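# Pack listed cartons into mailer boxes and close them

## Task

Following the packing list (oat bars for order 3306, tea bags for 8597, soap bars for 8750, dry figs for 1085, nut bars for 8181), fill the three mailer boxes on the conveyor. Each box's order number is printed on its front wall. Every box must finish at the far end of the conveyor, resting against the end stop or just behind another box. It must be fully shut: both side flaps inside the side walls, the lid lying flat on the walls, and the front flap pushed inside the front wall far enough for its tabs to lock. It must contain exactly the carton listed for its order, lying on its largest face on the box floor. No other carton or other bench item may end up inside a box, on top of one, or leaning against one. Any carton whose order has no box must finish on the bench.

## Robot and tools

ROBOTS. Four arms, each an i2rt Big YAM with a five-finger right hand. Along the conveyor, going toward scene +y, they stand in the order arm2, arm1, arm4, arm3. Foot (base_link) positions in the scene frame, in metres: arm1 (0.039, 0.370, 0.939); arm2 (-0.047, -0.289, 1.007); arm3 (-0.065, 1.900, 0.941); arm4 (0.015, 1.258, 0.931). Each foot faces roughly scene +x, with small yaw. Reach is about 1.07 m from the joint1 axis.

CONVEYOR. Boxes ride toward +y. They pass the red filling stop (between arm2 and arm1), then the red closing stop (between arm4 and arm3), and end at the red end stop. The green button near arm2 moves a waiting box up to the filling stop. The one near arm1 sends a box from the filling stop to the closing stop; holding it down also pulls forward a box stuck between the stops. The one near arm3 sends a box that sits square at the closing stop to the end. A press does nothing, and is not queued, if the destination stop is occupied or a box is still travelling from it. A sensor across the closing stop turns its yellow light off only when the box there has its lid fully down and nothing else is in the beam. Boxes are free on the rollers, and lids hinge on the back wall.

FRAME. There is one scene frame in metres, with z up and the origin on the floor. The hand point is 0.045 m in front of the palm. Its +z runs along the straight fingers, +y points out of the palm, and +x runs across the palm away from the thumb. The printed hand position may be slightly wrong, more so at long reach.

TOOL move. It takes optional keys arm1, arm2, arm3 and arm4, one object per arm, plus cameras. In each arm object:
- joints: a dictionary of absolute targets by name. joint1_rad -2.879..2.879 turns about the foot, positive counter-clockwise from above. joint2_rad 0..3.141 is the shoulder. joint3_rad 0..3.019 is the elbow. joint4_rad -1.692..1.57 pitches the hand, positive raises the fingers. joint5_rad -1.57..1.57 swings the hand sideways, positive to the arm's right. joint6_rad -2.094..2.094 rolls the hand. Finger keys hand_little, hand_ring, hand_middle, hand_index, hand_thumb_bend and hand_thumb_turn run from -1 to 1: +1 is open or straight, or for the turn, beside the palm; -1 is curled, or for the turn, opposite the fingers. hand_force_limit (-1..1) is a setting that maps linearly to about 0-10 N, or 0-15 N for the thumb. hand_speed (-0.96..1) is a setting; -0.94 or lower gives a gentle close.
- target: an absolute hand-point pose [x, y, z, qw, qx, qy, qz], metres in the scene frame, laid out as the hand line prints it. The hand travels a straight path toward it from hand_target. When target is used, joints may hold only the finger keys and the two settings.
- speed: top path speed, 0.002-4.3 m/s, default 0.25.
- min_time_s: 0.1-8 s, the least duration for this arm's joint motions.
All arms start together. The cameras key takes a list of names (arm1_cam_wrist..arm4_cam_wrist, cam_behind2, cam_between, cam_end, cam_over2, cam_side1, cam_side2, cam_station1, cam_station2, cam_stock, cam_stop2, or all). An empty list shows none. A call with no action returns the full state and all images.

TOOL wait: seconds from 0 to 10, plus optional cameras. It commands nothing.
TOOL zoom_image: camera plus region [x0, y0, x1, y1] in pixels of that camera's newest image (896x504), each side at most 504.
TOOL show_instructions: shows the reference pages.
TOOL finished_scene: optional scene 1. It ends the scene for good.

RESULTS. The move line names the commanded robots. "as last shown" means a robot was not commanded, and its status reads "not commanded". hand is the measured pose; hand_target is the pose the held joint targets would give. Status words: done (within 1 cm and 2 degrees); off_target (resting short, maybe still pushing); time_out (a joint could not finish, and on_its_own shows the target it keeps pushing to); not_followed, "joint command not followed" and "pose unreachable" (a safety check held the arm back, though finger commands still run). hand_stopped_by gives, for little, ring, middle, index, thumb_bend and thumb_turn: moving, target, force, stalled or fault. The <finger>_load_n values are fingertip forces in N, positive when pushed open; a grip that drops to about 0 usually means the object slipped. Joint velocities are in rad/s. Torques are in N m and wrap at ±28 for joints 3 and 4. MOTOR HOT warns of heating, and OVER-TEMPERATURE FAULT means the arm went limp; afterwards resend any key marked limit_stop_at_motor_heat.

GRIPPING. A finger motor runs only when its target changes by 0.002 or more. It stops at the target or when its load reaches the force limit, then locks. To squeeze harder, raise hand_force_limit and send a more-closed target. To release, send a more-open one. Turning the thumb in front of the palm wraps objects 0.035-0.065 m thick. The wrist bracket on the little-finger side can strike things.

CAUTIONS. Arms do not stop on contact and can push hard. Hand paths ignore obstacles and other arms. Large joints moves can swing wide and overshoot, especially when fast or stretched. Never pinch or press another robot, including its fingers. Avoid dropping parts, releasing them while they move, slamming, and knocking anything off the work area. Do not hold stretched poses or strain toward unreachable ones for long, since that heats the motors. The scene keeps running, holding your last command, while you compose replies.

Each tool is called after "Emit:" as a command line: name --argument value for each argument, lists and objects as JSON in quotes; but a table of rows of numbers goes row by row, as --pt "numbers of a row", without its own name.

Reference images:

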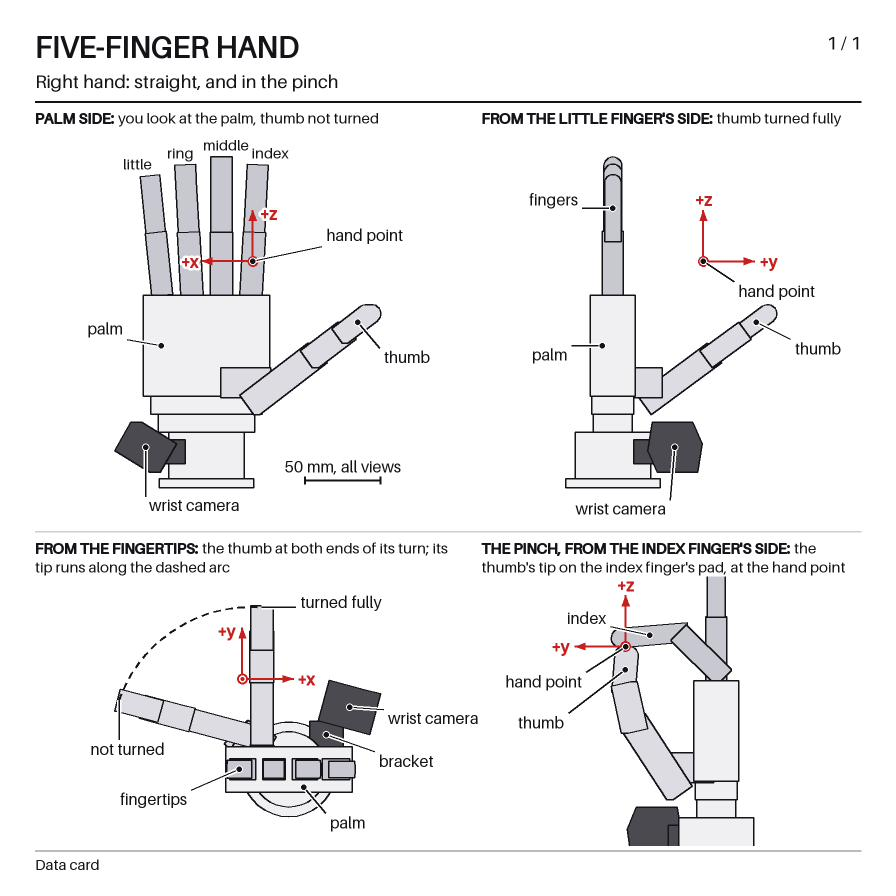

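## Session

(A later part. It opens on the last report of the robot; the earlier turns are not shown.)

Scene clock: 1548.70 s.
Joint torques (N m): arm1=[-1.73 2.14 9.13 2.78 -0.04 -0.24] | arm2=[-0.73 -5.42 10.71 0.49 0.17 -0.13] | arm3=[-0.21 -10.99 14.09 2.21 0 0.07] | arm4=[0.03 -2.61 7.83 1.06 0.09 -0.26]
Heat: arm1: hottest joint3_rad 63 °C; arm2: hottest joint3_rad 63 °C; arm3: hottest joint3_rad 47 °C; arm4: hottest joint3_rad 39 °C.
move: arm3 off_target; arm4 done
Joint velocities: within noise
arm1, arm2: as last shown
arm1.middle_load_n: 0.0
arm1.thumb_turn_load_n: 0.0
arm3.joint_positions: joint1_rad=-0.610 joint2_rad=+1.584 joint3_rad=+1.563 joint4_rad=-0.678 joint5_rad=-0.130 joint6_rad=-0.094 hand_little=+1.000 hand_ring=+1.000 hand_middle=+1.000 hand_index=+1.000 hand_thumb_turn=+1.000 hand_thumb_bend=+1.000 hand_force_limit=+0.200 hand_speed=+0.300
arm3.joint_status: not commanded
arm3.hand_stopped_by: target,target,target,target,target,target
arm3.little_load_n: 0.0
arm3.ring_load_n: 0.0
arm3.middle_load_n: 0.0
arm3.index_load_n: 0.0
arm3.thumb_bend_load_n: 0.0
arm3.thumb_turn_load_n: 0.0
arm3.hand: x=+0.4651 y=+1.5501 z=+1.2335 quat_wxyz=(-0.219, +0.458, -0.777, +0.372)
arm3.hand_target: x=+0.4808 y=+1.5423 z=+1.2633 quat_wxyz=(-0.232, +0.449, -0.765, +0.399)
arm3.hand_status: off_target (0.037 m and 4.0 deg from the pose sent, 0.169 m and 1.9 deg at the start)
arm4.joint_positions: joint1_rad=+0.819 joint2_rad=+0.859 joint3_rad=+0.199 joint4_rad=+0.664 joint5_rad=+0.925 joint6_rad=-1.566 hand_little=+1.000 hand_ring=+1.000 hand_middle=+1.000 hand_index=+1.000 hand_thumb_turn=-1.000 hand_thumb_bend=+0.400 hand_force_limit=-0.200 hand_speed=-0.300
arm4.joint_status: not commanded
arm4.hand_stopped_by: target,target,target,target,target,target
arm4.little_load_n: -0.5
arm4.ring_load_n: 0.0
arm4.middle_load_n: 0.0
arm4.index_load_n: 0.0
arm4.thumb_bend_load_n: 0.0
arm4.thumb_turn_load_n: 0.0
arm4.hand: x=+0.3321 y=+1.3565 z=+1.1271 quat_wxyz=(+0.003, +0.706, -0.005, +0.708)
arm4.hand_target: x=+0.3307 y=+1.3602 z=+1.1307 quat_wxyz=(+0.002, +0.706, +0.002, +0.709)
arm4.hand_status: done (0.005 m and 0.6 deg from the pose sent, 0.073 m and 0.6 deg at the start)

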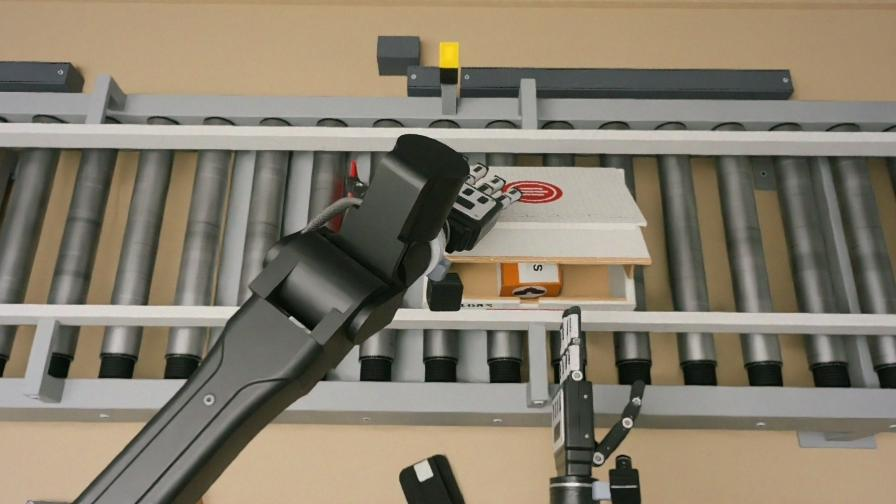

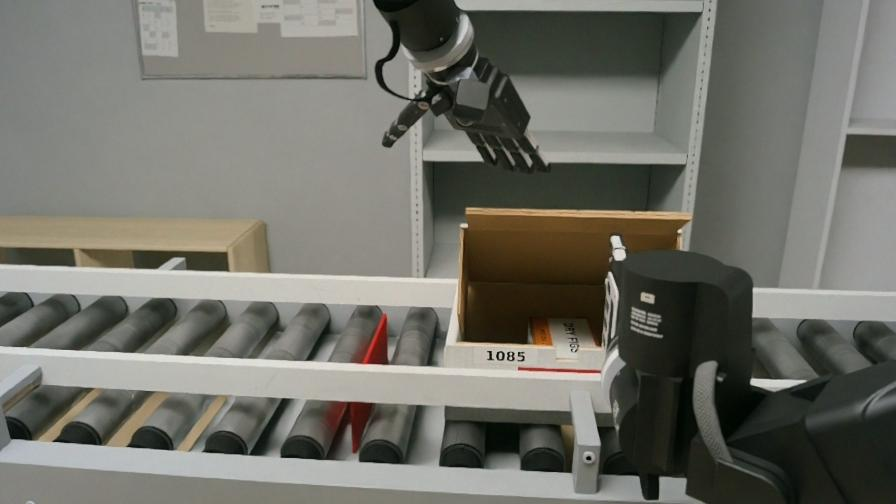

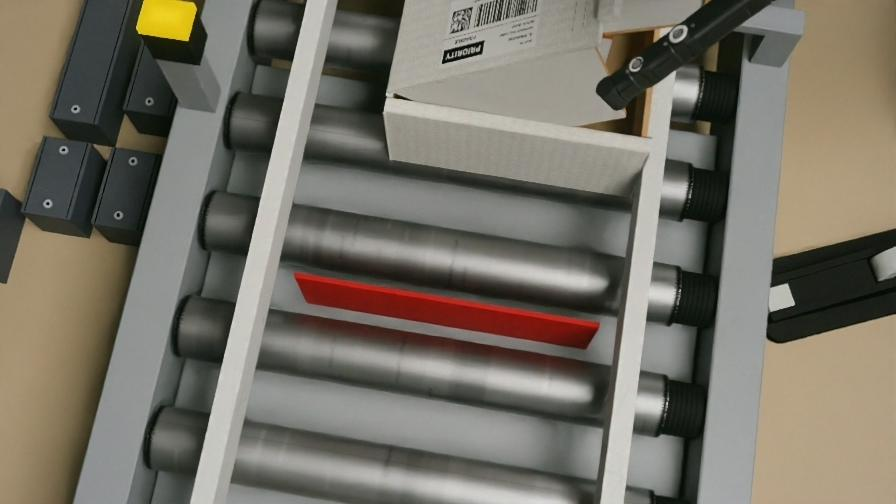

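Emit:
move --arm3 '{"target": [0.482, 1.515, 1.19, 0.2309, -0.4435, 0.7681, -0.3999], "speed": 0.08}' --arm4 '{"target": [0.30, 1.43, 1.30, 0.3036, -0.7329, 0.5624, -0.2330], "speed": 0.25, "joints": {"hand_thumb_bend": 1}}' --cameras '["cam_over2","cam_station2","cam_side2"]'

Scene clock: 1570.47 s.
Joint torques (N m): arm1=[-1.73 2.14 9.11 2.78 -0.04 -0.24] | arm2=[-0.67 -5.42 10.7 0.49 0.16 -0.13] | arm3=[-1.49 -11.46 9.1 2.59 -0.3 -0.03] | arm4=[-1.85 -2.61 12.31 0.69 -0.11 0.05]
Heat: arm1: hottest joint3_rad 62 °C; arm2: hottest joint3_rad 64 °C; arm3: hottest joint3_rad 51 °C; arm4: hottest joint3_rad 41 °C.
move: arm3 done; arm4 off_target
Joint velocities: within noise
arm1: as last shown
arm2.joint_positions: joint1_rad=+0.803 joint2_rad=+1.195 joint3_rad=+1.279 joint4_rad=-1.267 joint5_rad=+0.350 joint6_rad=-0.612 hand_little=+1.000 hand_ring=+1.000 hand_middle=+1.000 hand_index=+1.000 hand_thumb_turn=+1.000 hand_thumb_bend=+1.000 hand_force_limit=+0.000 hand_speed=-0.800
arm2.joint_status: not commanded
arm2.hand_stopped_by: target,target,target,target,target,target
arm2.little_load_n: 0.0
arm2.ring_load_n: 0.0
arm2.middle_load_n: 0.0
arm2.index_load_n: 0.0
arm2.thumb_bend_load_n: -0.5
arm2.thumb_turn_load_n: 0.0
arm2.hand: x=+0.2742 y=-0.1069 z=+1.2866 quat_wxyz=(-0.028, +0.956, -0.146, +0.252)
arm2.hand_target: x=+0.2802 y=-0.0991 z=+1.3007 quat_wxyz=(-0.035, +0.956, -0.137, +0.256)
arm2.hand_status: not commanded
arm3.joint_positions: joint1_rad=-0.629 joint2_rad=+1.634 joint3_rad=+1.496 joint4_rad=-0.507 joint5_rad=-0.139 joint6_rad=-0.094 hand_little=+1.000 hand_ring=+1.000 hand_middle=+1.000 hand_index=+1.000 hand_thumb_turn=+1.000 hand_thumb_bend=+1.000 hand_force_limit=+0.200 hand_speed=+0.300
arm3.joint_status: not commanded
arm3.hand_stopped_by: target,target,target,target,target,target
arm3.little_load_n: -0.5
arm3.ring_load_n: 0.0
arm3.middle_load_n: 0.0
arm3.index_load_n: 0.0
arm3.thumb_bend_load_n: 0.0
arm3.thumb_turn_load_n: -0.5
arm3.hand: x=+0.4801 y=+1.5245 z=+1.1939 quat_wxyz=(-0.228, +0.449, -0.769, +0.394)
arm3.hand_target: x=+0.4817 y=+1.5161 z=+1.1898 quat_wxyz=(-0.231, +0.443, -0.768, +0.400)
arm3.hand_status: done (0.010 m and 0.9 deg from the pose sent, 0.058 m and 4.0 deg at the start)
arm4.joint_positions: joint1_rad=+0.452 joint2_rad=+0.852 joint3_rad=+1.183 joint4_rad=-1.169 joint5_rad=+0.178 joint6_rad=+0.175 hand_little=+1.000 hand_ring=+1.000 hand_middle=+1.000 hand_index=+1.000 hand_thumb_turn=-1.000 hand_thumb_bend=+1.000 hand_force_limit=-0.200 hand_speed=-0.300
arm4.joint_status: all done
arm4.hand_stopped_by: target,target,target,target,target,target
arm4.little_load_n: 0.0
arm4.ring_load_n: 0.0
arm4.middle_load_n: 0.0
arm4.index_load_n: 0.0
arm4.thumb_bend_load_n: 0.0
arm4.thumb_turn_load_n: 0.0
arm4.hand: x=+0.2911 y=+1.4345 z=+1.2763 quat_wxyz=(-0.290, +0.751, -0.550, +0.224)
arm4.hand_target: x=+0.2967 y=+1.4345 z=+1.2994 quat_wxyz=(-0.305, +0.738, -0.557, +0.228)
arm4.hand_status: off_target (0.026 m and 3.1 deg from the pose sent, 0.191 m and 93.6 deg at the start)
pictures: cam_over2, cam_side2, cam_station2

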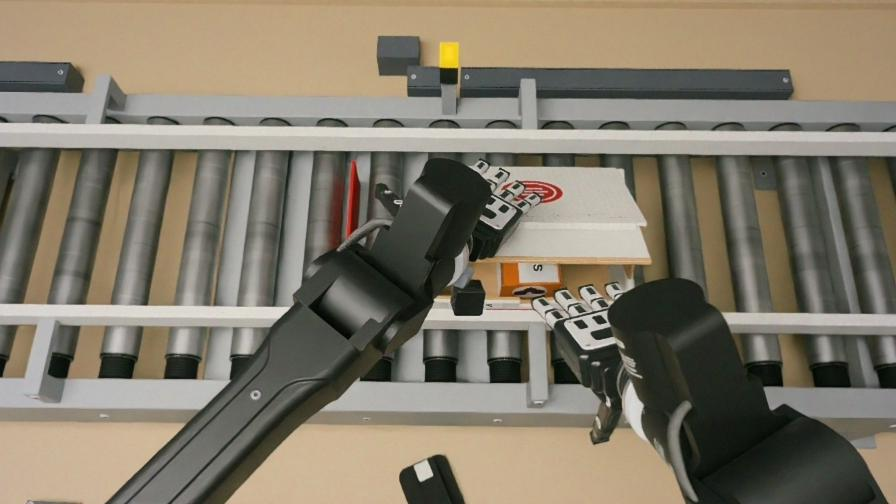

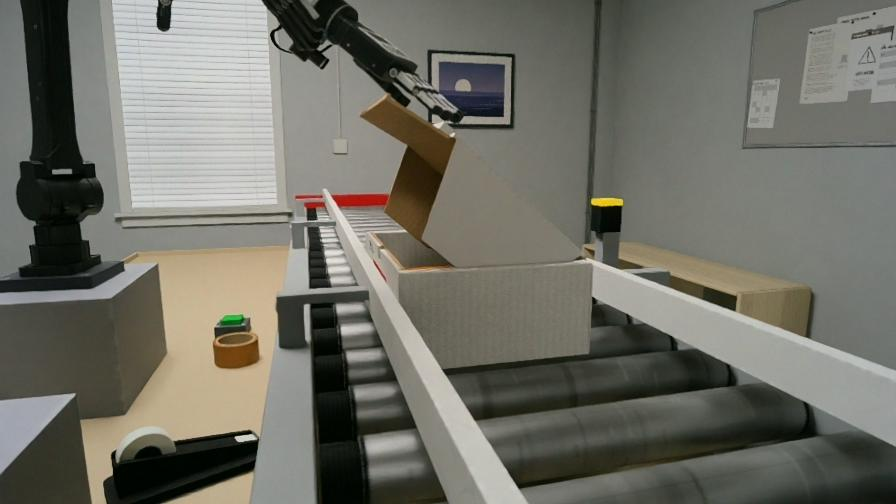

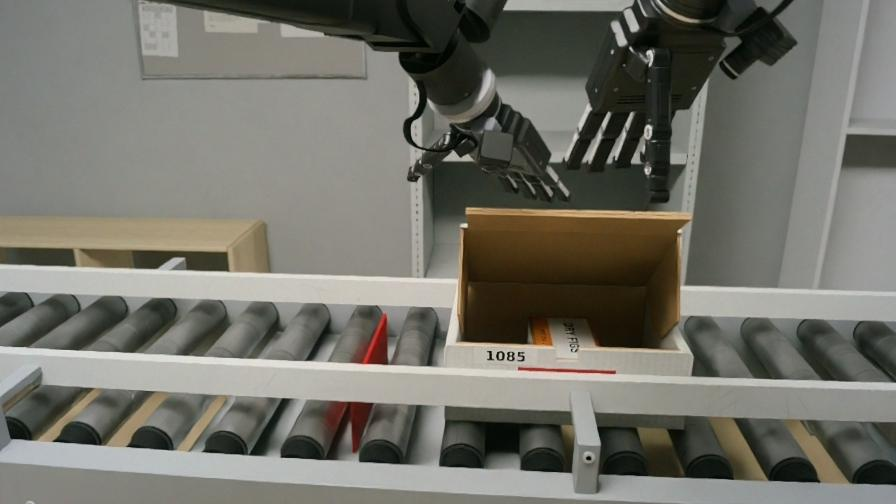

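Emit:
move --arm3 '{"target": [0.482, 1.515, 1.175, 0.2309, -0.4435, 0.7681, -0.3999], "speed": 0.08}' --arm4 '{"target": [0.355, 1.43, 1.25, 0.3036, -0.7329, 0.5624, -0.2330], "speed": 0.12}' --cameras '["cam_over2","cam_side2"]'

Scene clock: 1580.50 s.
Joint torques (N m): arm1=[-1.73 2.14 9.13 2.78 -0.04 -0.24] | arm2=[-0.67 -5.42 10.71 0.49 0.16 -0.13] | arm3=[-1.55 -11.52 9.03 2.58 -0.3 -0.04] | arm4=[-1.85 -4.25 9.62 2.21 -0.13 -0.24]
Heat: arm1: hottest joint3_rad 61 °C; arm2: hottest joint3_rad 64 °C; arm3: hottest joint3_rad 50 °C; arm4: hottest joint3_rad 42 °C.
move: arm3 done; arm4 off_target
Joint velocities: within noise
arm1.joint_positions: joint1_rad=+0.316 joint2_rad=+0.406 joint3_rad=+1.007 joint4_rad=-1.028 joint5_rad=+0.002 joint6_rad=-0.982 hand_little=+1.000 hand_ring=+1.000 hand_middle=+1.000 hand_index=+1.000 hand_thumb_turn=+1.000 hand_thumb_bend=+1.000 hand_force_limit=+0.000 hand_speed=-0.800
arm1.joint_status: not commanded
arm1.hand_stopped_by: target,target,target,target,target,target
arm1.little_load_n: 0.0
arm1.ring_load_n: 0.0
arm1.middle_load_n: 0.0
arm1.index_load_n: 0.0
arm1.thumb_bend_load_n: 0.0
arm1.thumb_turn_load_n: 0.0
arm1.hand: x=+0.2613 y=+0.4380 z=+1.3357 quat_wxyz=(-0.263, +0.835, -0.065, +0.479)
arm1.hand_target: x=+0.2659 y=+0.4351 z=+1.3400 quat_wxyz=(-0.260, +0.828, -0.063, +0.493)
arm1.hand_status: not commanded
arm2: as last shown
arm2.thumb_bend_load_n: 0.0
arm3.joint_positions: joint1_rad=-0.630 joint2_rad=+1.640 joint3_rad=+1.465 joint4_rad=-0.469 joint5_rad=-0.141 joint6_rad=-0.094 hand_little=+1.000 hand_ring=+1.000 hand_middle=+1.000 hand_index=+1.000 hand_thumb_turn=+1.000 hand_thumb_bend=+1.000 hand_force_limit=+0.200 hand_speed=+0.300
arm3.joint_status: not commanded
arm3.hand_stopped_by: target,target,target,target,target,target
arm3.little_load_n: 0.0
arm3.ring_load_n: 0.0
arm3.middle_load_n: 0.0
arm3.index_load_n: 0.0
arm3.thumb_bend_load_n: 0.0
arm3.thumb_turn_load_n: -0.5
arm3.hand: x=+0.4801 y=+1.5235 z=+1.1798 quat_wxyz=(-0.229, +0.448, -0.769, +0.395)
arm3.hand_target: x=+0.4813 y=+1.5150 z=+1.1756 quat_wxyz=(-0.231, +0.443, -0.768, +0.400)
arm3.hand_status: done (0.010 m and 0.8 deg from the pose sent, 0.021 m and 0.9 deg at the start)
arm4.joint_positions: joint1_rad=+0.342 joint2_rad=+0.942 joint3_rad=+1.131 joint4_rad=-1.014 joint5_rad=+0.113 joint6_rad=+0.146 hand_little=+1.000 hand_ring=+1.000 hand_middle=+1.000 hand_index=+1.000 hand_thumb_turn=-1.000 hand_thumb_bend=+1.000 hand_force_limit=-0.200 hand_speed=-0.300
arm4.joint_status: not commanded
arm4.hand_stopped_by: target,target,target,target,target,target
arm4.little_load_n: 0.0
arm4.ring_load_n: -0.5
arm4.middle_load_n: 0.0
arm4.index_load_n: -0.5
arm4.thumb_bend_load_n: 0.0
arm4.thumb_turn_load_n: 0.0
arm4.hand: x=+0.3457 y=+1.4325 z=+1.2420 quat_wxyz=(-0.294, +0.734, -0.571, +0.220)
arm4.hand_target: x=+0.3544 y=+1.4311 z=+1.2497 quat_wxyz=(-0.305, +0.729, -0.568, +0.230)
arm4.hand_status: off_target (0.012 m and 2.1 deg from the pose sent, 0.069 m and 3.1 deg at the start)

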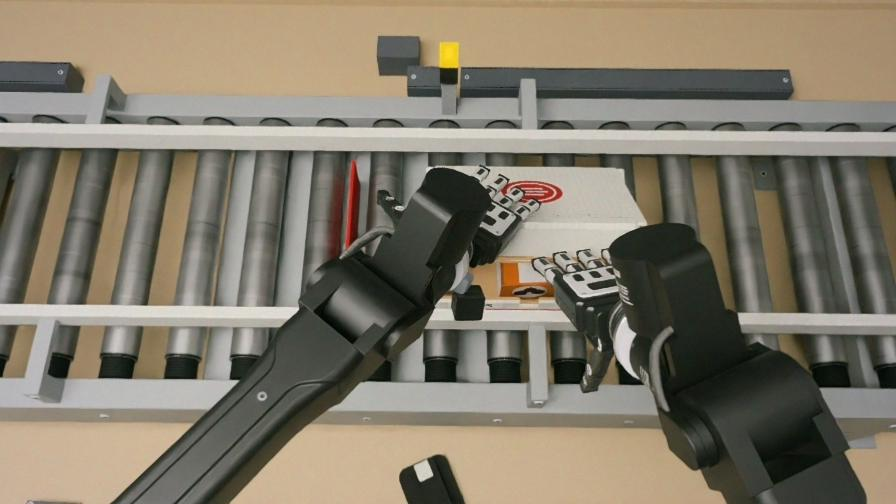

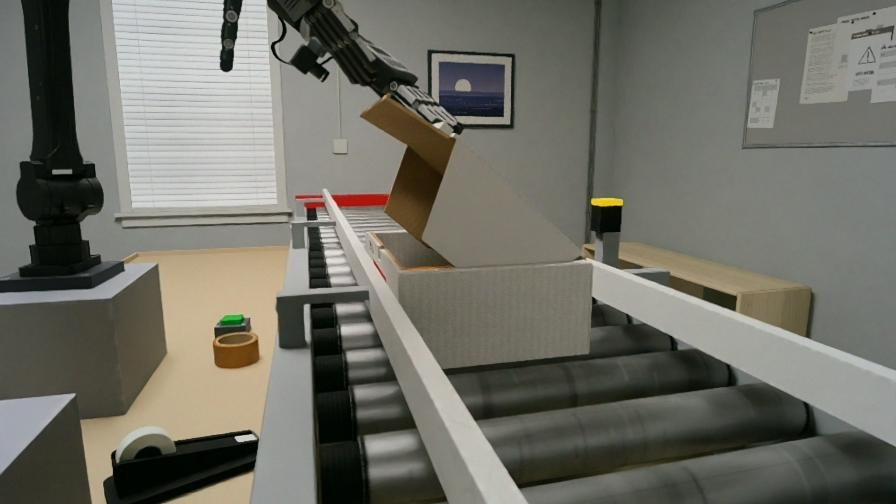

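Emit:
move --arm3 '{"target": [0.482, 1.515, 1.165, 0.2309, -0.4435, 0.7681, -0.3999], "speed": 0.08}' --arm4 '{"target": [0.352, 1.43, 1.20, 0.3036, -0.7329, 0.5624, -0.2330], "speed": 0.08}' --cameras '["cam_over2","cam_side2","cam_station2"]'

Scene clock: 1585.20 s.
Joint torques (N m): arm1=[-1.73 2.14 9.11 2.8 -0.04 -0.24] | arm2=[-0.67 -5.36 10.71 0.51 0.17 -0.13] | arm3=[-1.44 -11.52 8.96 2.59 -0.28 -0.04] | arm4=[-1.49 -5.01 9.5 2.69 0.11 -0.25]
Heat: arm1: hottest joint3_rad 61 °C; arm2: hottest joint3_rad 64 °C; arm3: hottest joint3_rad 50 °C; arm4: hottest joint3_rad 42 °C.
move: arm3 done; arm4 off_target
Joint velocities: within noise
arm1, arm2: as last shown
arm3.joint_positions: joint1_rad=-0.630 joint2_rad=+1.647 joint3_rad=+1.445 joint4_rad=-0.443 joint5_rad=-0.141 joint6_rad=-0.094 hand_little=+1.000 hand_ring=+1.000 hand_middle=+1.000 hand_index=+1.000 hand_thumb_turn=+1.000 hand_thumb_bend=+1.000 hand_force_limit=+0.200 hand_speed=+0.300
arm3.joint_status: not commanded
arm3.hand_stopped_by: target,target,target,target,target,target
arm3.little_load_n: 0.0
arm3.ring_load_n: 0.0
arm3.middle_load_n: 0.0
arm3.index_load_n: 0.0
arm3.thumb_bend_load_n: 0.0
arm3.thumb_turn_load_n: 0.0
arm3.hand: x=+0.4805 y=+1.5231 z=+1.1694 quat_wxyz=(-0.229, +0.448, -0.769, +0.395)
arm3.hand_target: x=+0.4819 y=+1.5151 z=+1.1649 quat_wxyz=(-0.231, +0.443, -0.768, +0.400)
arm3.hand_status: done (0.009 m and 0.8 deg from the pose sent, 0.017 m and 0.8 deg at the start)
arm4.joint_positions: joint1_rad=+0.342 joint2_rad=+0.919 joint3_rad=+0.986 joint4_rad=-0.908 joint5_rad=+0.113 joint6_rad=+0.135 hand_little=+1.000 hand_ring=+1.000 hand_middle=+1.000 hand_index=+1.000 hand_thumb_turn=-1.000 hand_thumb_bend=+1.000 hand_force_limit=-0.200 hand_speed=-0.300
arm4.joint_status: not commanded
arm4.hand_stopped_by: target,target,target,target,target,target
arm4.little_load_n: 0.0
arm4.ring_load_n: 0.0
arm4.middle_load_n: -2.0
arm4.index_load_n: 0.0
arm4.thumb_bend_load_n: 0.0
arm4.thumb_turn_load_n: 0.0
arm4.hand: x=+0.3403 y=+1.4290 z=+1.1890 quat_wxyz=(-0.286, +0.740, -0.568, +0.218)
arm4.hand_target: x=+0.3507 y=+1.4293 z=+1.1997 quat_wxyz=(-0.303, +0.733, -0.563, +0.233)
arm4.hand_status: off_target (0.016 m and 2.8 deg from the pose sent, 0.043 m and 2.1 deg at the start)

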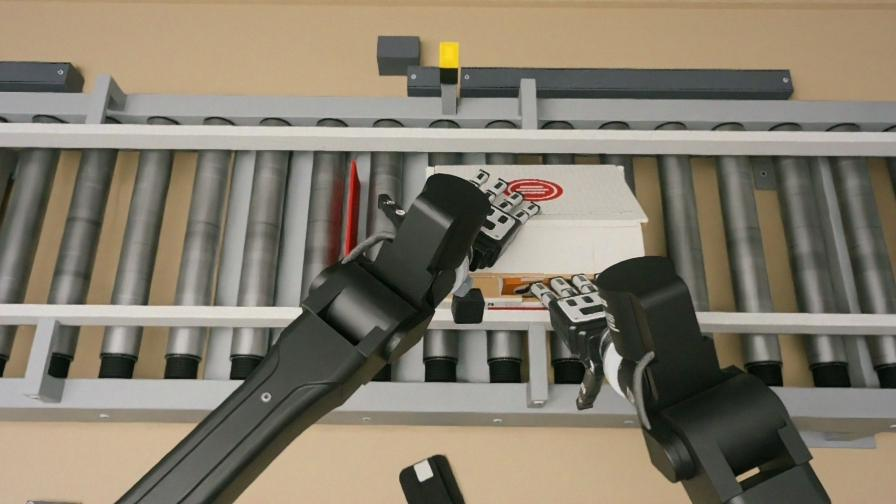

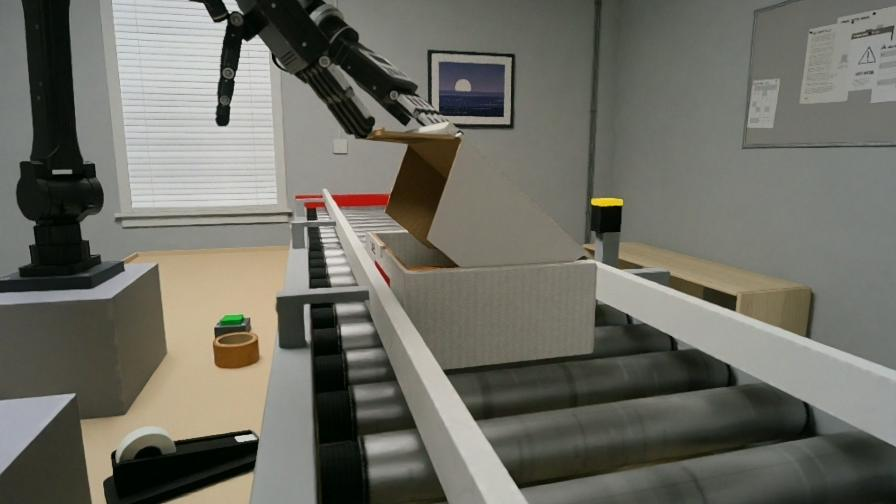

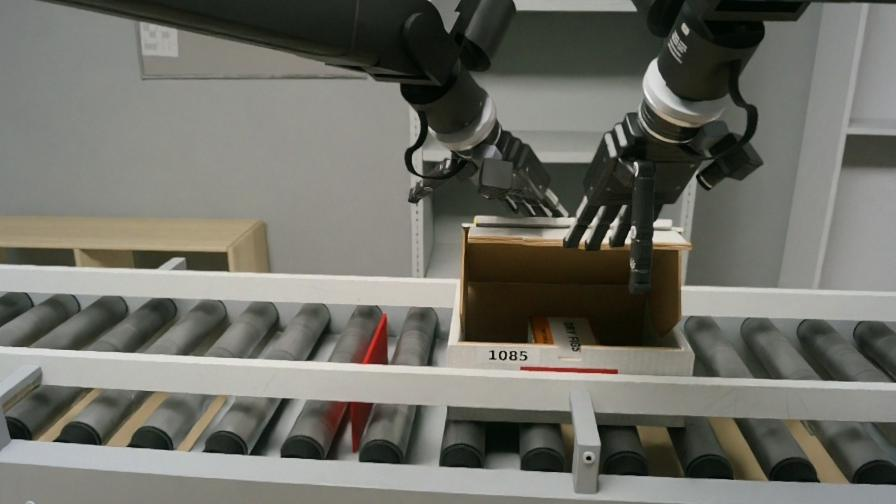

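Emit:
move --arm4 '{"target": [0.362, 1.43, 1.158, 0.3036, -0.7329, 0.5624, -0.2330], "speed": 0.06}' --cameras '["cam_side2","cam_station2"]'

Emit:
move --arm4 '{"target": [0.388, 1.43, 1.150, 0.3036, -0.7329, 0.5624, -0.2330], "speed": 0.06}' --cameras '["cam_side2","cam_station2","cam_over2"]'

Scene clock: 1590.80 s.
Joint torques (N m): arm1=[-1.73 2.14 9.13 2.78 -0.04 -0.24] | arm2=[-0.67 -5.42 10.71 0.5 0.16 -0.13] | arm3=[-1.44 -11.46 8.98 2.59 -0.27 -0.03] | arm4=[-1.9 -4.31 9.66 2.7 -0.15 -0.26]
Heat: arm1: hottest joint3_rad 61 °C; arm2: hottest joint3_rad 64 °C; arm3: hottest joint3_rad 49 °C; arm4: hottest joint3_rad 42 °C.
move: arm4 off_target
Joint velocities: within noise
arm1, arm2, arm3: as last shown
arm1.thumb_turn_load_n: -0.5
arm4.joint_positions: joint1_rad=+0.334 joint2_rad=+0.933 joint3_rad=+0.887 joint4_rad=-0.784 joint5_rad=+0.110 joint6_rad=+0.126 hand_little=+1.000 hand_ring=+1.000 hand_middle=+1.000 hand_index=+1.000 hand_thumb_turn=-1.000 hand_thumb_bend=+1.000 hand_force_limit=-0.200 hand_speed=-0.300
arm4.joint_status: not commanded
arm4.hand_stopped_by: target,target,target,target,target,target
arm4.little_load_n: 0.0
arm4.ring_load_n: -0.5
arm4.middle_load_n: -1.5
arm4.index_load_n: 0.0
arm4.thumb_bend_load_n: 0.0
arm4.thumb_turn_load_n: 0.0
arm4.hand: x=+0.3487 y=+1.4297 z=+1.1502 quat_wxyz=(-0.290, +0.739, -0.566, +0.222)
arm4.hand_target: x=+0.3614 y=+1.4296 z=+1.1582 quat_wxyz=(-0.304, +0.733, -0.563, +0.234)
arm4.hand_status: off_target (0.015 m and 2.2 deg from the pose sent, 0.038 m and 2.8 deg at the start)

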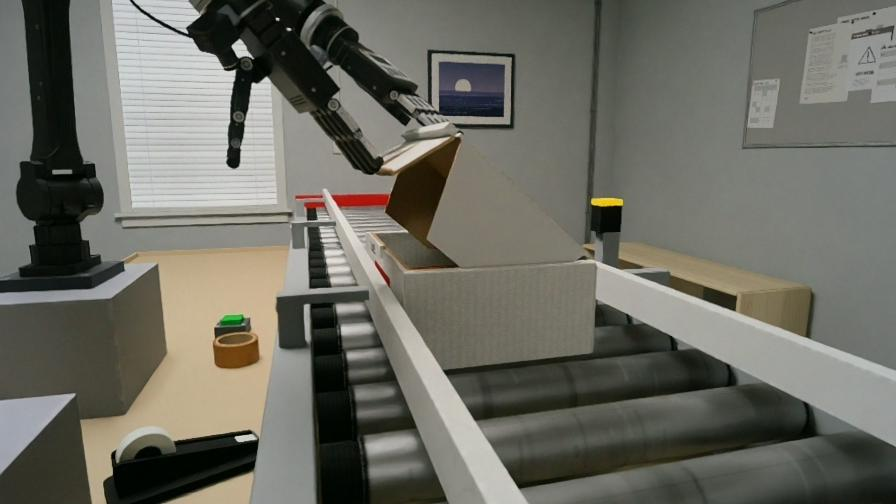

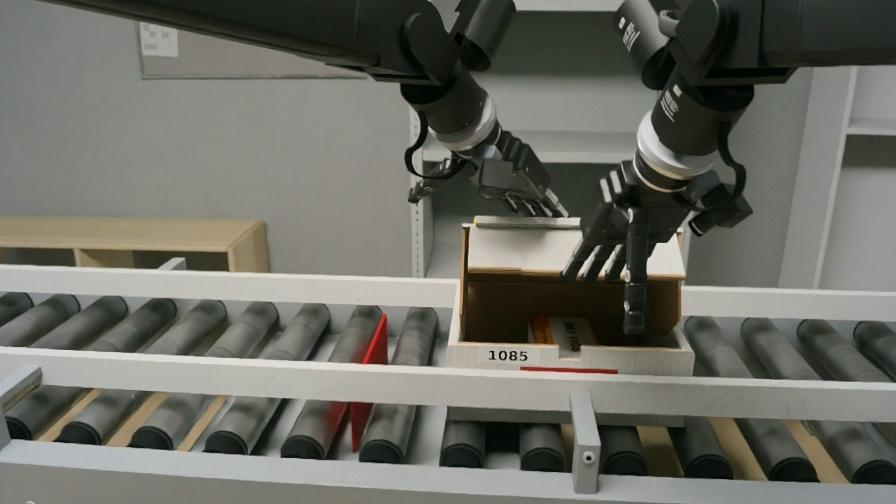

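Scene clock: 1591.83 s.
Joint torques (N m): arm1=[-1.73 2.14 9.13 2.78 -0.04 -0.24] | arm2=[-0.67 -5.42 10.73 0.5 0.17 -0.13] | arm3=[-1.38 -11.52 8.99 2.58 -0.27 -0.04] | arm4=[-2.08 -5.36 10.99 2.58 -0.08 -0.27]
Heat: arm1: hottest joint3_rad 61 °C; arm2: hottest joint3_rad 64 °C; arm3: hottest joint3_rad 49 °C; arm4: hottest joint3_rad 42 °C.
move: arm4 off_target
Joint velocities: within noise
arm1, arm2, arm3: as last shown
arm1.thumb_turn_load_n: 0.0
arm3.thumb_turn_load_n: -0.5
arm4.joint_positions: joint1_rad=+0.303 joint2_rad=+1.007 joint3_rad=+0.887 joint4_rad=-0.729 joint5_rad=+0.084 joint6_rad=+0.103 hand_little=+1.000 hand_ring=+1.000 hand_middle=+1.000 hand_index=+1.000 hand_thumb_turn=-1.000 hand_thumb_bend=+1.000 hand_force_limit=-0.200 hand_speed=-0.300
arm4.joint_status: not commanded
arm4.hand_stopped_by: target,target,target,target,target,target
arm4.little_load_n: 0.0
arm4.ring_load_n: -1.0
arm4.middle_load_n: -0.5
arm4.index_load_n: 0.0
arm4.thumb_bend_load_n: 0.0
arm4.thumb_turn_load_n: 0.0
arm4.hand: x=+0.3689 y=+1.4298 z=+1.1312 quat_wxyz=(-0.283, +0.743, -0.567, +0.215)
arm4.hand_target: x=+0.3870 y=+1.4300 z=+1.1496 quat_wxyz=(-0.303, +0.733, -0.562, +0.233)
arm4.hand_status: off_target (0.027 m and 3.4 deg from the pose sent, 0.039 m and 2.2 deg at the start)
pictures: cam_over2, cam_side2, cam_station2

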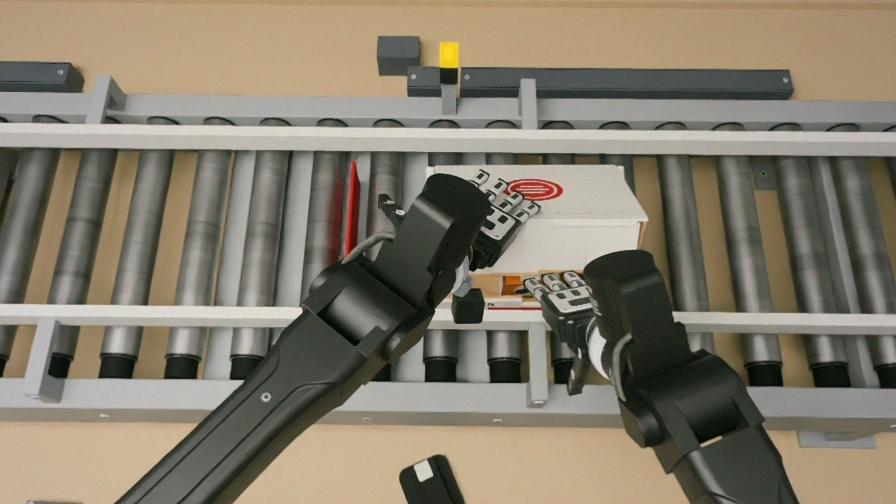

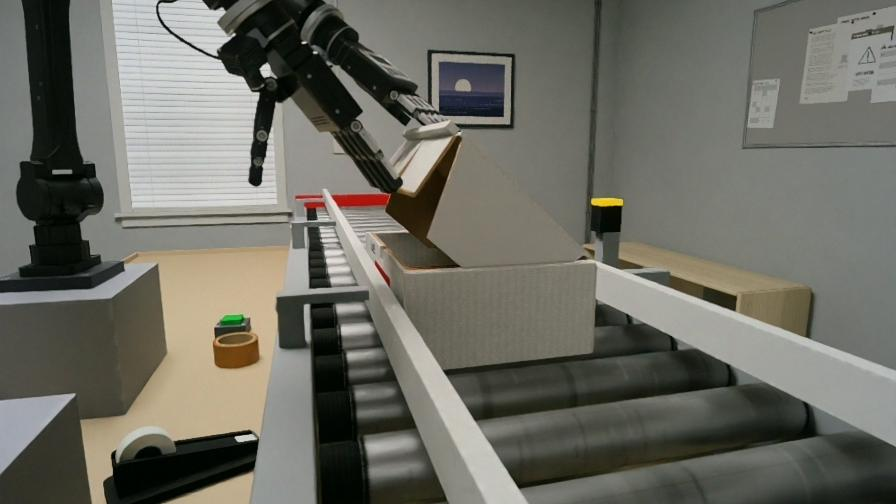

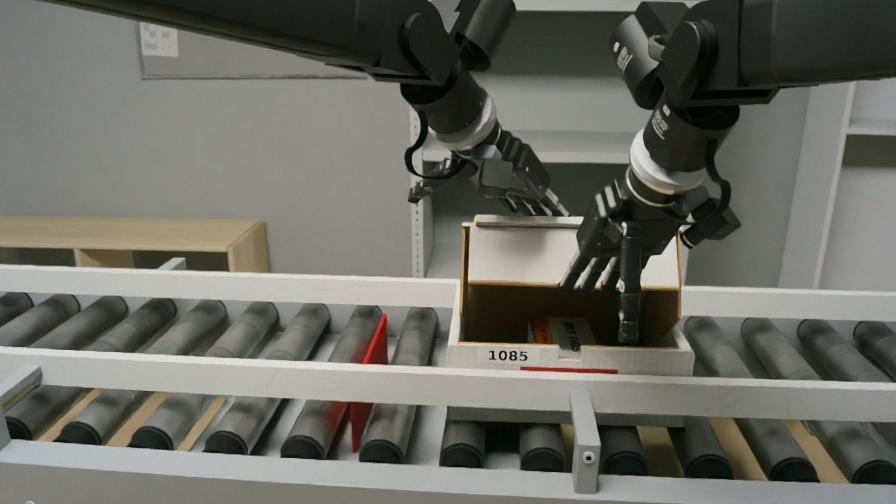

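Emit:
move --arm4 '{"target": [0.408, 1.43, 1.150, 0.3036, -0.7329, 0.5624, -0.2330], "speed": 0.06}' --cameras '["cam_side2","cam_station2"]'

Emit:
zoom_image --camera "cam_side2" --region '[340, 60, 640, 280]'

Scene clock: 1600.57 s.
Joint torques (N m): arm1=[-1.73 2.08 9.13 2.8 -0.04 -0.24] | arm2=[-0.62 -5.42 10.7 0.51 0.16 -0.13] | arm3=[-1.44 -11.52 8.98 2.59 -0.27 -0.04] | arm4=[-2.2 -5.54 12.49 2.18 -0.05 -0.28]
Heat: arm1: hottest joint3_rad 61 °C; arm2: hottest joint3_rad 64 °C; arm3: hottest joint3_rad 48 °C; arm4: hottest joint3_rad 44 °C.
move: arm4 off_target
Joint velocities: within noise
arm1, arm2, arm3: as last shown
arm2.middle_load_n: 0.5
arm3.thumb_turn_load_n: 0.0
arm4.joint_positions: joint1_rad=+0.284 joint2_rad=+1.053 joint3_rad=+0.898 joint4_rad=-0.699 joint5_rad=+0.067 joint6_rad=+0.086 hand_little=+1.000 hand_ring=+1.000 hand_middle=+1.000 hand_index=+1.000 hand_thumb_turn=-1.000 hand_thumb_bend=+1.000 hand_force_limit=-0.200 hand_speed=-0.300
arm4.joint_status: not commanded
arm4.hand_stopped_by: target,target,target,target,target,target
arm4.little_load_n: 0.0
arm4.ring_load_n: -0.5
arm4.middle_load_n: 0.0
arm4.index_load_n: 0.0
arm4.thumb_bend_load_n: 0.0
arm4.thumb_turn_load_n: 0.0
arm4.hand: x=+0.3830 y=+1.4295 z=+1.1232 quat_wxyz=(-0.280, +0.745, -0.567, +0.213)
arm4.hand_target: x=+0.4063 y=+1.4299 z=+1.1500 quat_wxyz=(-0.304, +0.733, -0.562, +0.233)
arm4.hand_status: off_target (0.037 m and 3.8 deg from the pose sent, 0.043 m and 3.4 deg at the start)

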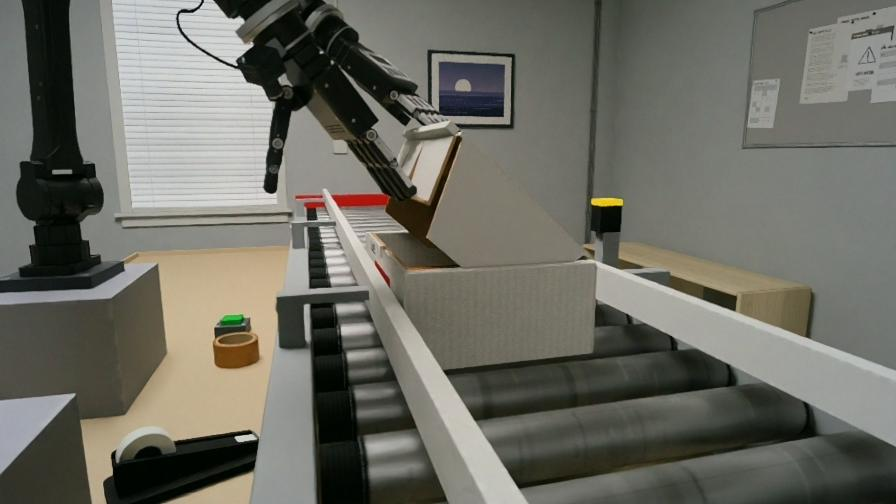

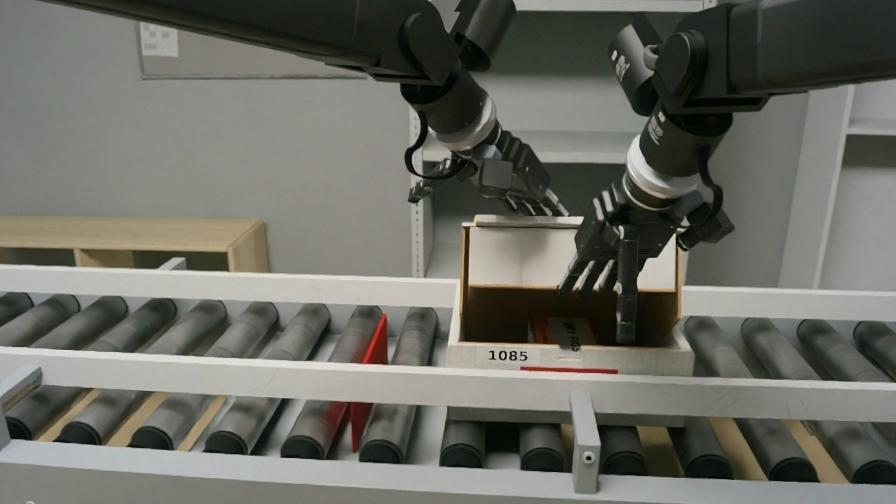

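Scaled by 1.680 from the camera's image (finer frame: 1280x720).

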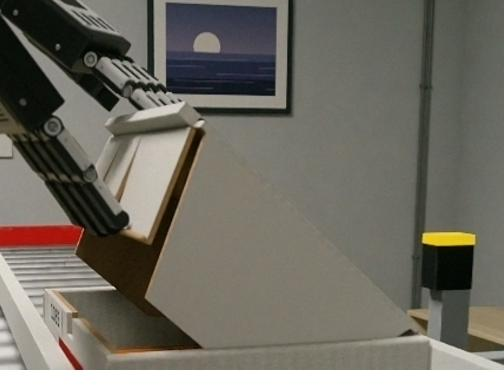

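Emit:
move --arm3 '{"target": [0.472, 1.515, 1.135, 0.2309, -0.4435, 0.7681, -0.3999], "speed": 0.05}' --arm4 '{"target": [0.393, 1.43, 1.138, 0.3036, -0.7329, 0.5624, -0.2330], "speed": 0.04}' --cameras '["cam_side2","cam_station2","cam_stop2"]'

Emit:
zoom_image --camera "cam_side2" --region '[340, 60, 640, 280]'

Scene clock: 1607.77 s.
Joint torques (N m): arm1=[-1.79 2.14 9.13 2.78 -0.04 -0.24] | arm2=[-0.62 -5.42 10.7 0.5 0.16 -0.13] | arm3=[-1.73 -11.52 7.8 2.06 -0.21 -0.1] | arm4=[-1.08 -7.65 9.46 2.48 0.22 -0.13]
Heat: arm1: hottest joint3_rad 61 °C; arm2: hottest joint3_rad 64 °C; arm3: hottest joint3_rad 48 °C; arm4: hottest joint3_rad 45 °C.
move: arm3 off_target; arm4 off_target
Joint velocities: within noise
arm1, arm2: as last shown
arm2.middle_load_n: 0.0
arm3.joint_positions: joint1_rad=-0.638 joint2_rad=+1.647 joint3_rad=+1.376 joint4_rad=-0.348 joint5_rad=-0.153 joint6_rad=-0.094 hand_little=+1.000 hand_ring=+1.000 hand_middle=+1.000 hand_index=+1.000 hand_thumb_turn=+1.000 hand_thumb_bend=+1.000 hand_force_limit=+0.200 hand_speed=+0.300
arm3.joint_status: not commanded
arm3.hand_stopped_by: target,target,target,target,target,target
arm3.little_load_n: 0.0
arm3.ring_load_n: 0.0
arm3.middle_load_n: 0.0
arm3.index_load_n: 0.0
arm3.thumb_bend_load_n: 0.0
arm3.thumb_turn_load_n: 0.0
arm3.hand: x=+0.4781 y=+1.5212 z=+1.1487 quat_wxyz=(-0.236, +0.446, -0.763, +0.404)
arm3.hand_target: x=+0.4717 y=+1.5158 z=+1.1352 quat_wxyz=(-0.232, +0.444, -0.768, +0.399)
arm3.hand_status: off_target (0.016 m and 1.0 deg from the pose sent, 0.036 m and 0.8 deg at the start)
arm4.joint_positions: joint1_rad=+0.284 joint2_rad=+1.047 joint3_rad=+0.889 joint4_rad=-0.689 joint5_rad=+0.070 joint6_rad=+0.086 hand_little=+1.000 hand_ring=+1.000 hand_middle=+1.000 hand_index=+1.000 hand_thumb_turn=-1.000 hand_thumb_bend=+1.000 hand_force_limit=-0.200 hand_speed=-0.300
arm4.joint_status: not commanded
arm4.hand_stopped_by: target,target,target,target,target,target
arm4.little_load_n: 0.0
arm4.ring_load_n: -1.0
arm4.middle_load_n: -0.5
arm4.index_load_n: 0.0
arm4.thumb_bend_load_n: 0.0
arm4.thumb_turn_load_n: 0.5
arm4.hand: x=+0.3827 y=+1.4288 z=+1.1223 quat_wxyz=(-0.283, +0.743, -0.567, +0.216)
arm4.hand_target: x=+0.3922 y=+1.4299 z=+1.1378 quat_wxyz=(-0.303, +0.733, -0.562, +0.232)
arm4.hand_status: off_target (0.019 m and 3.4 deg from the pose sent, 0.018 m and 3.8 deg at the start)

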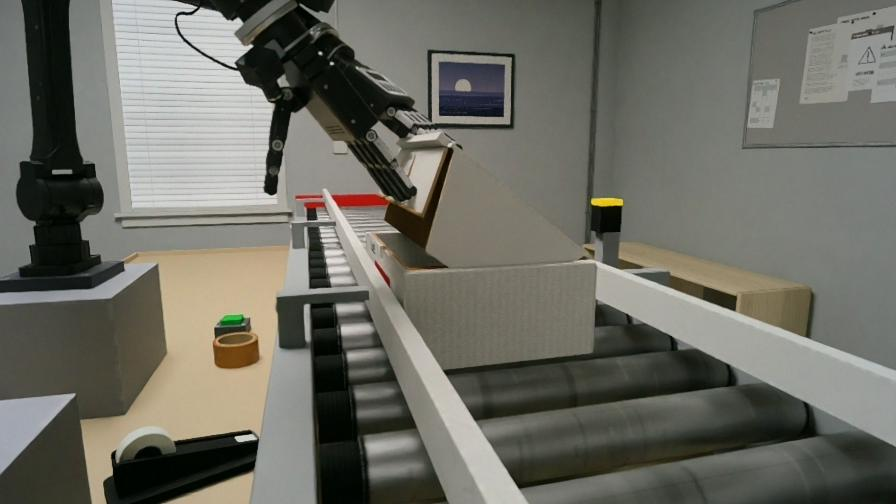

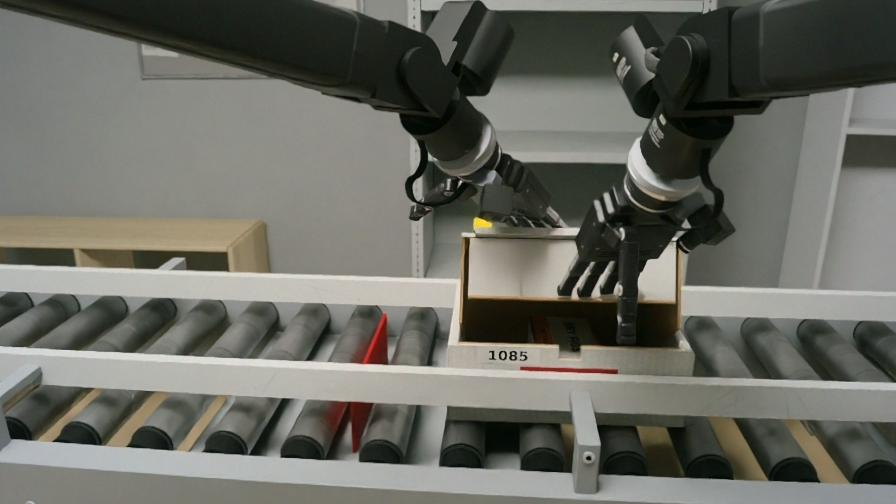

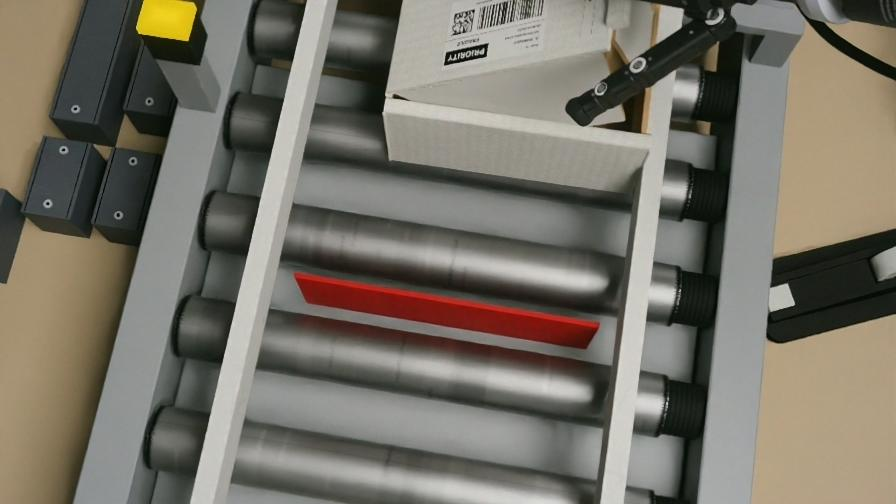

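Scaled by 1.680 from the camera's image (finer frame: 1280x720).

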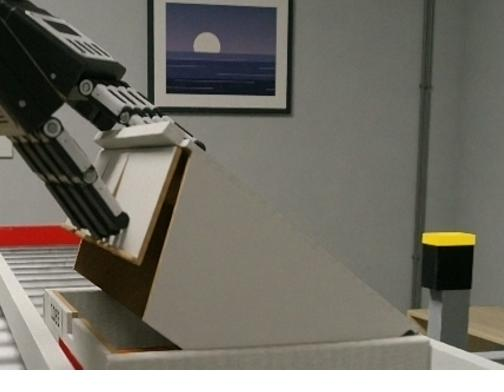

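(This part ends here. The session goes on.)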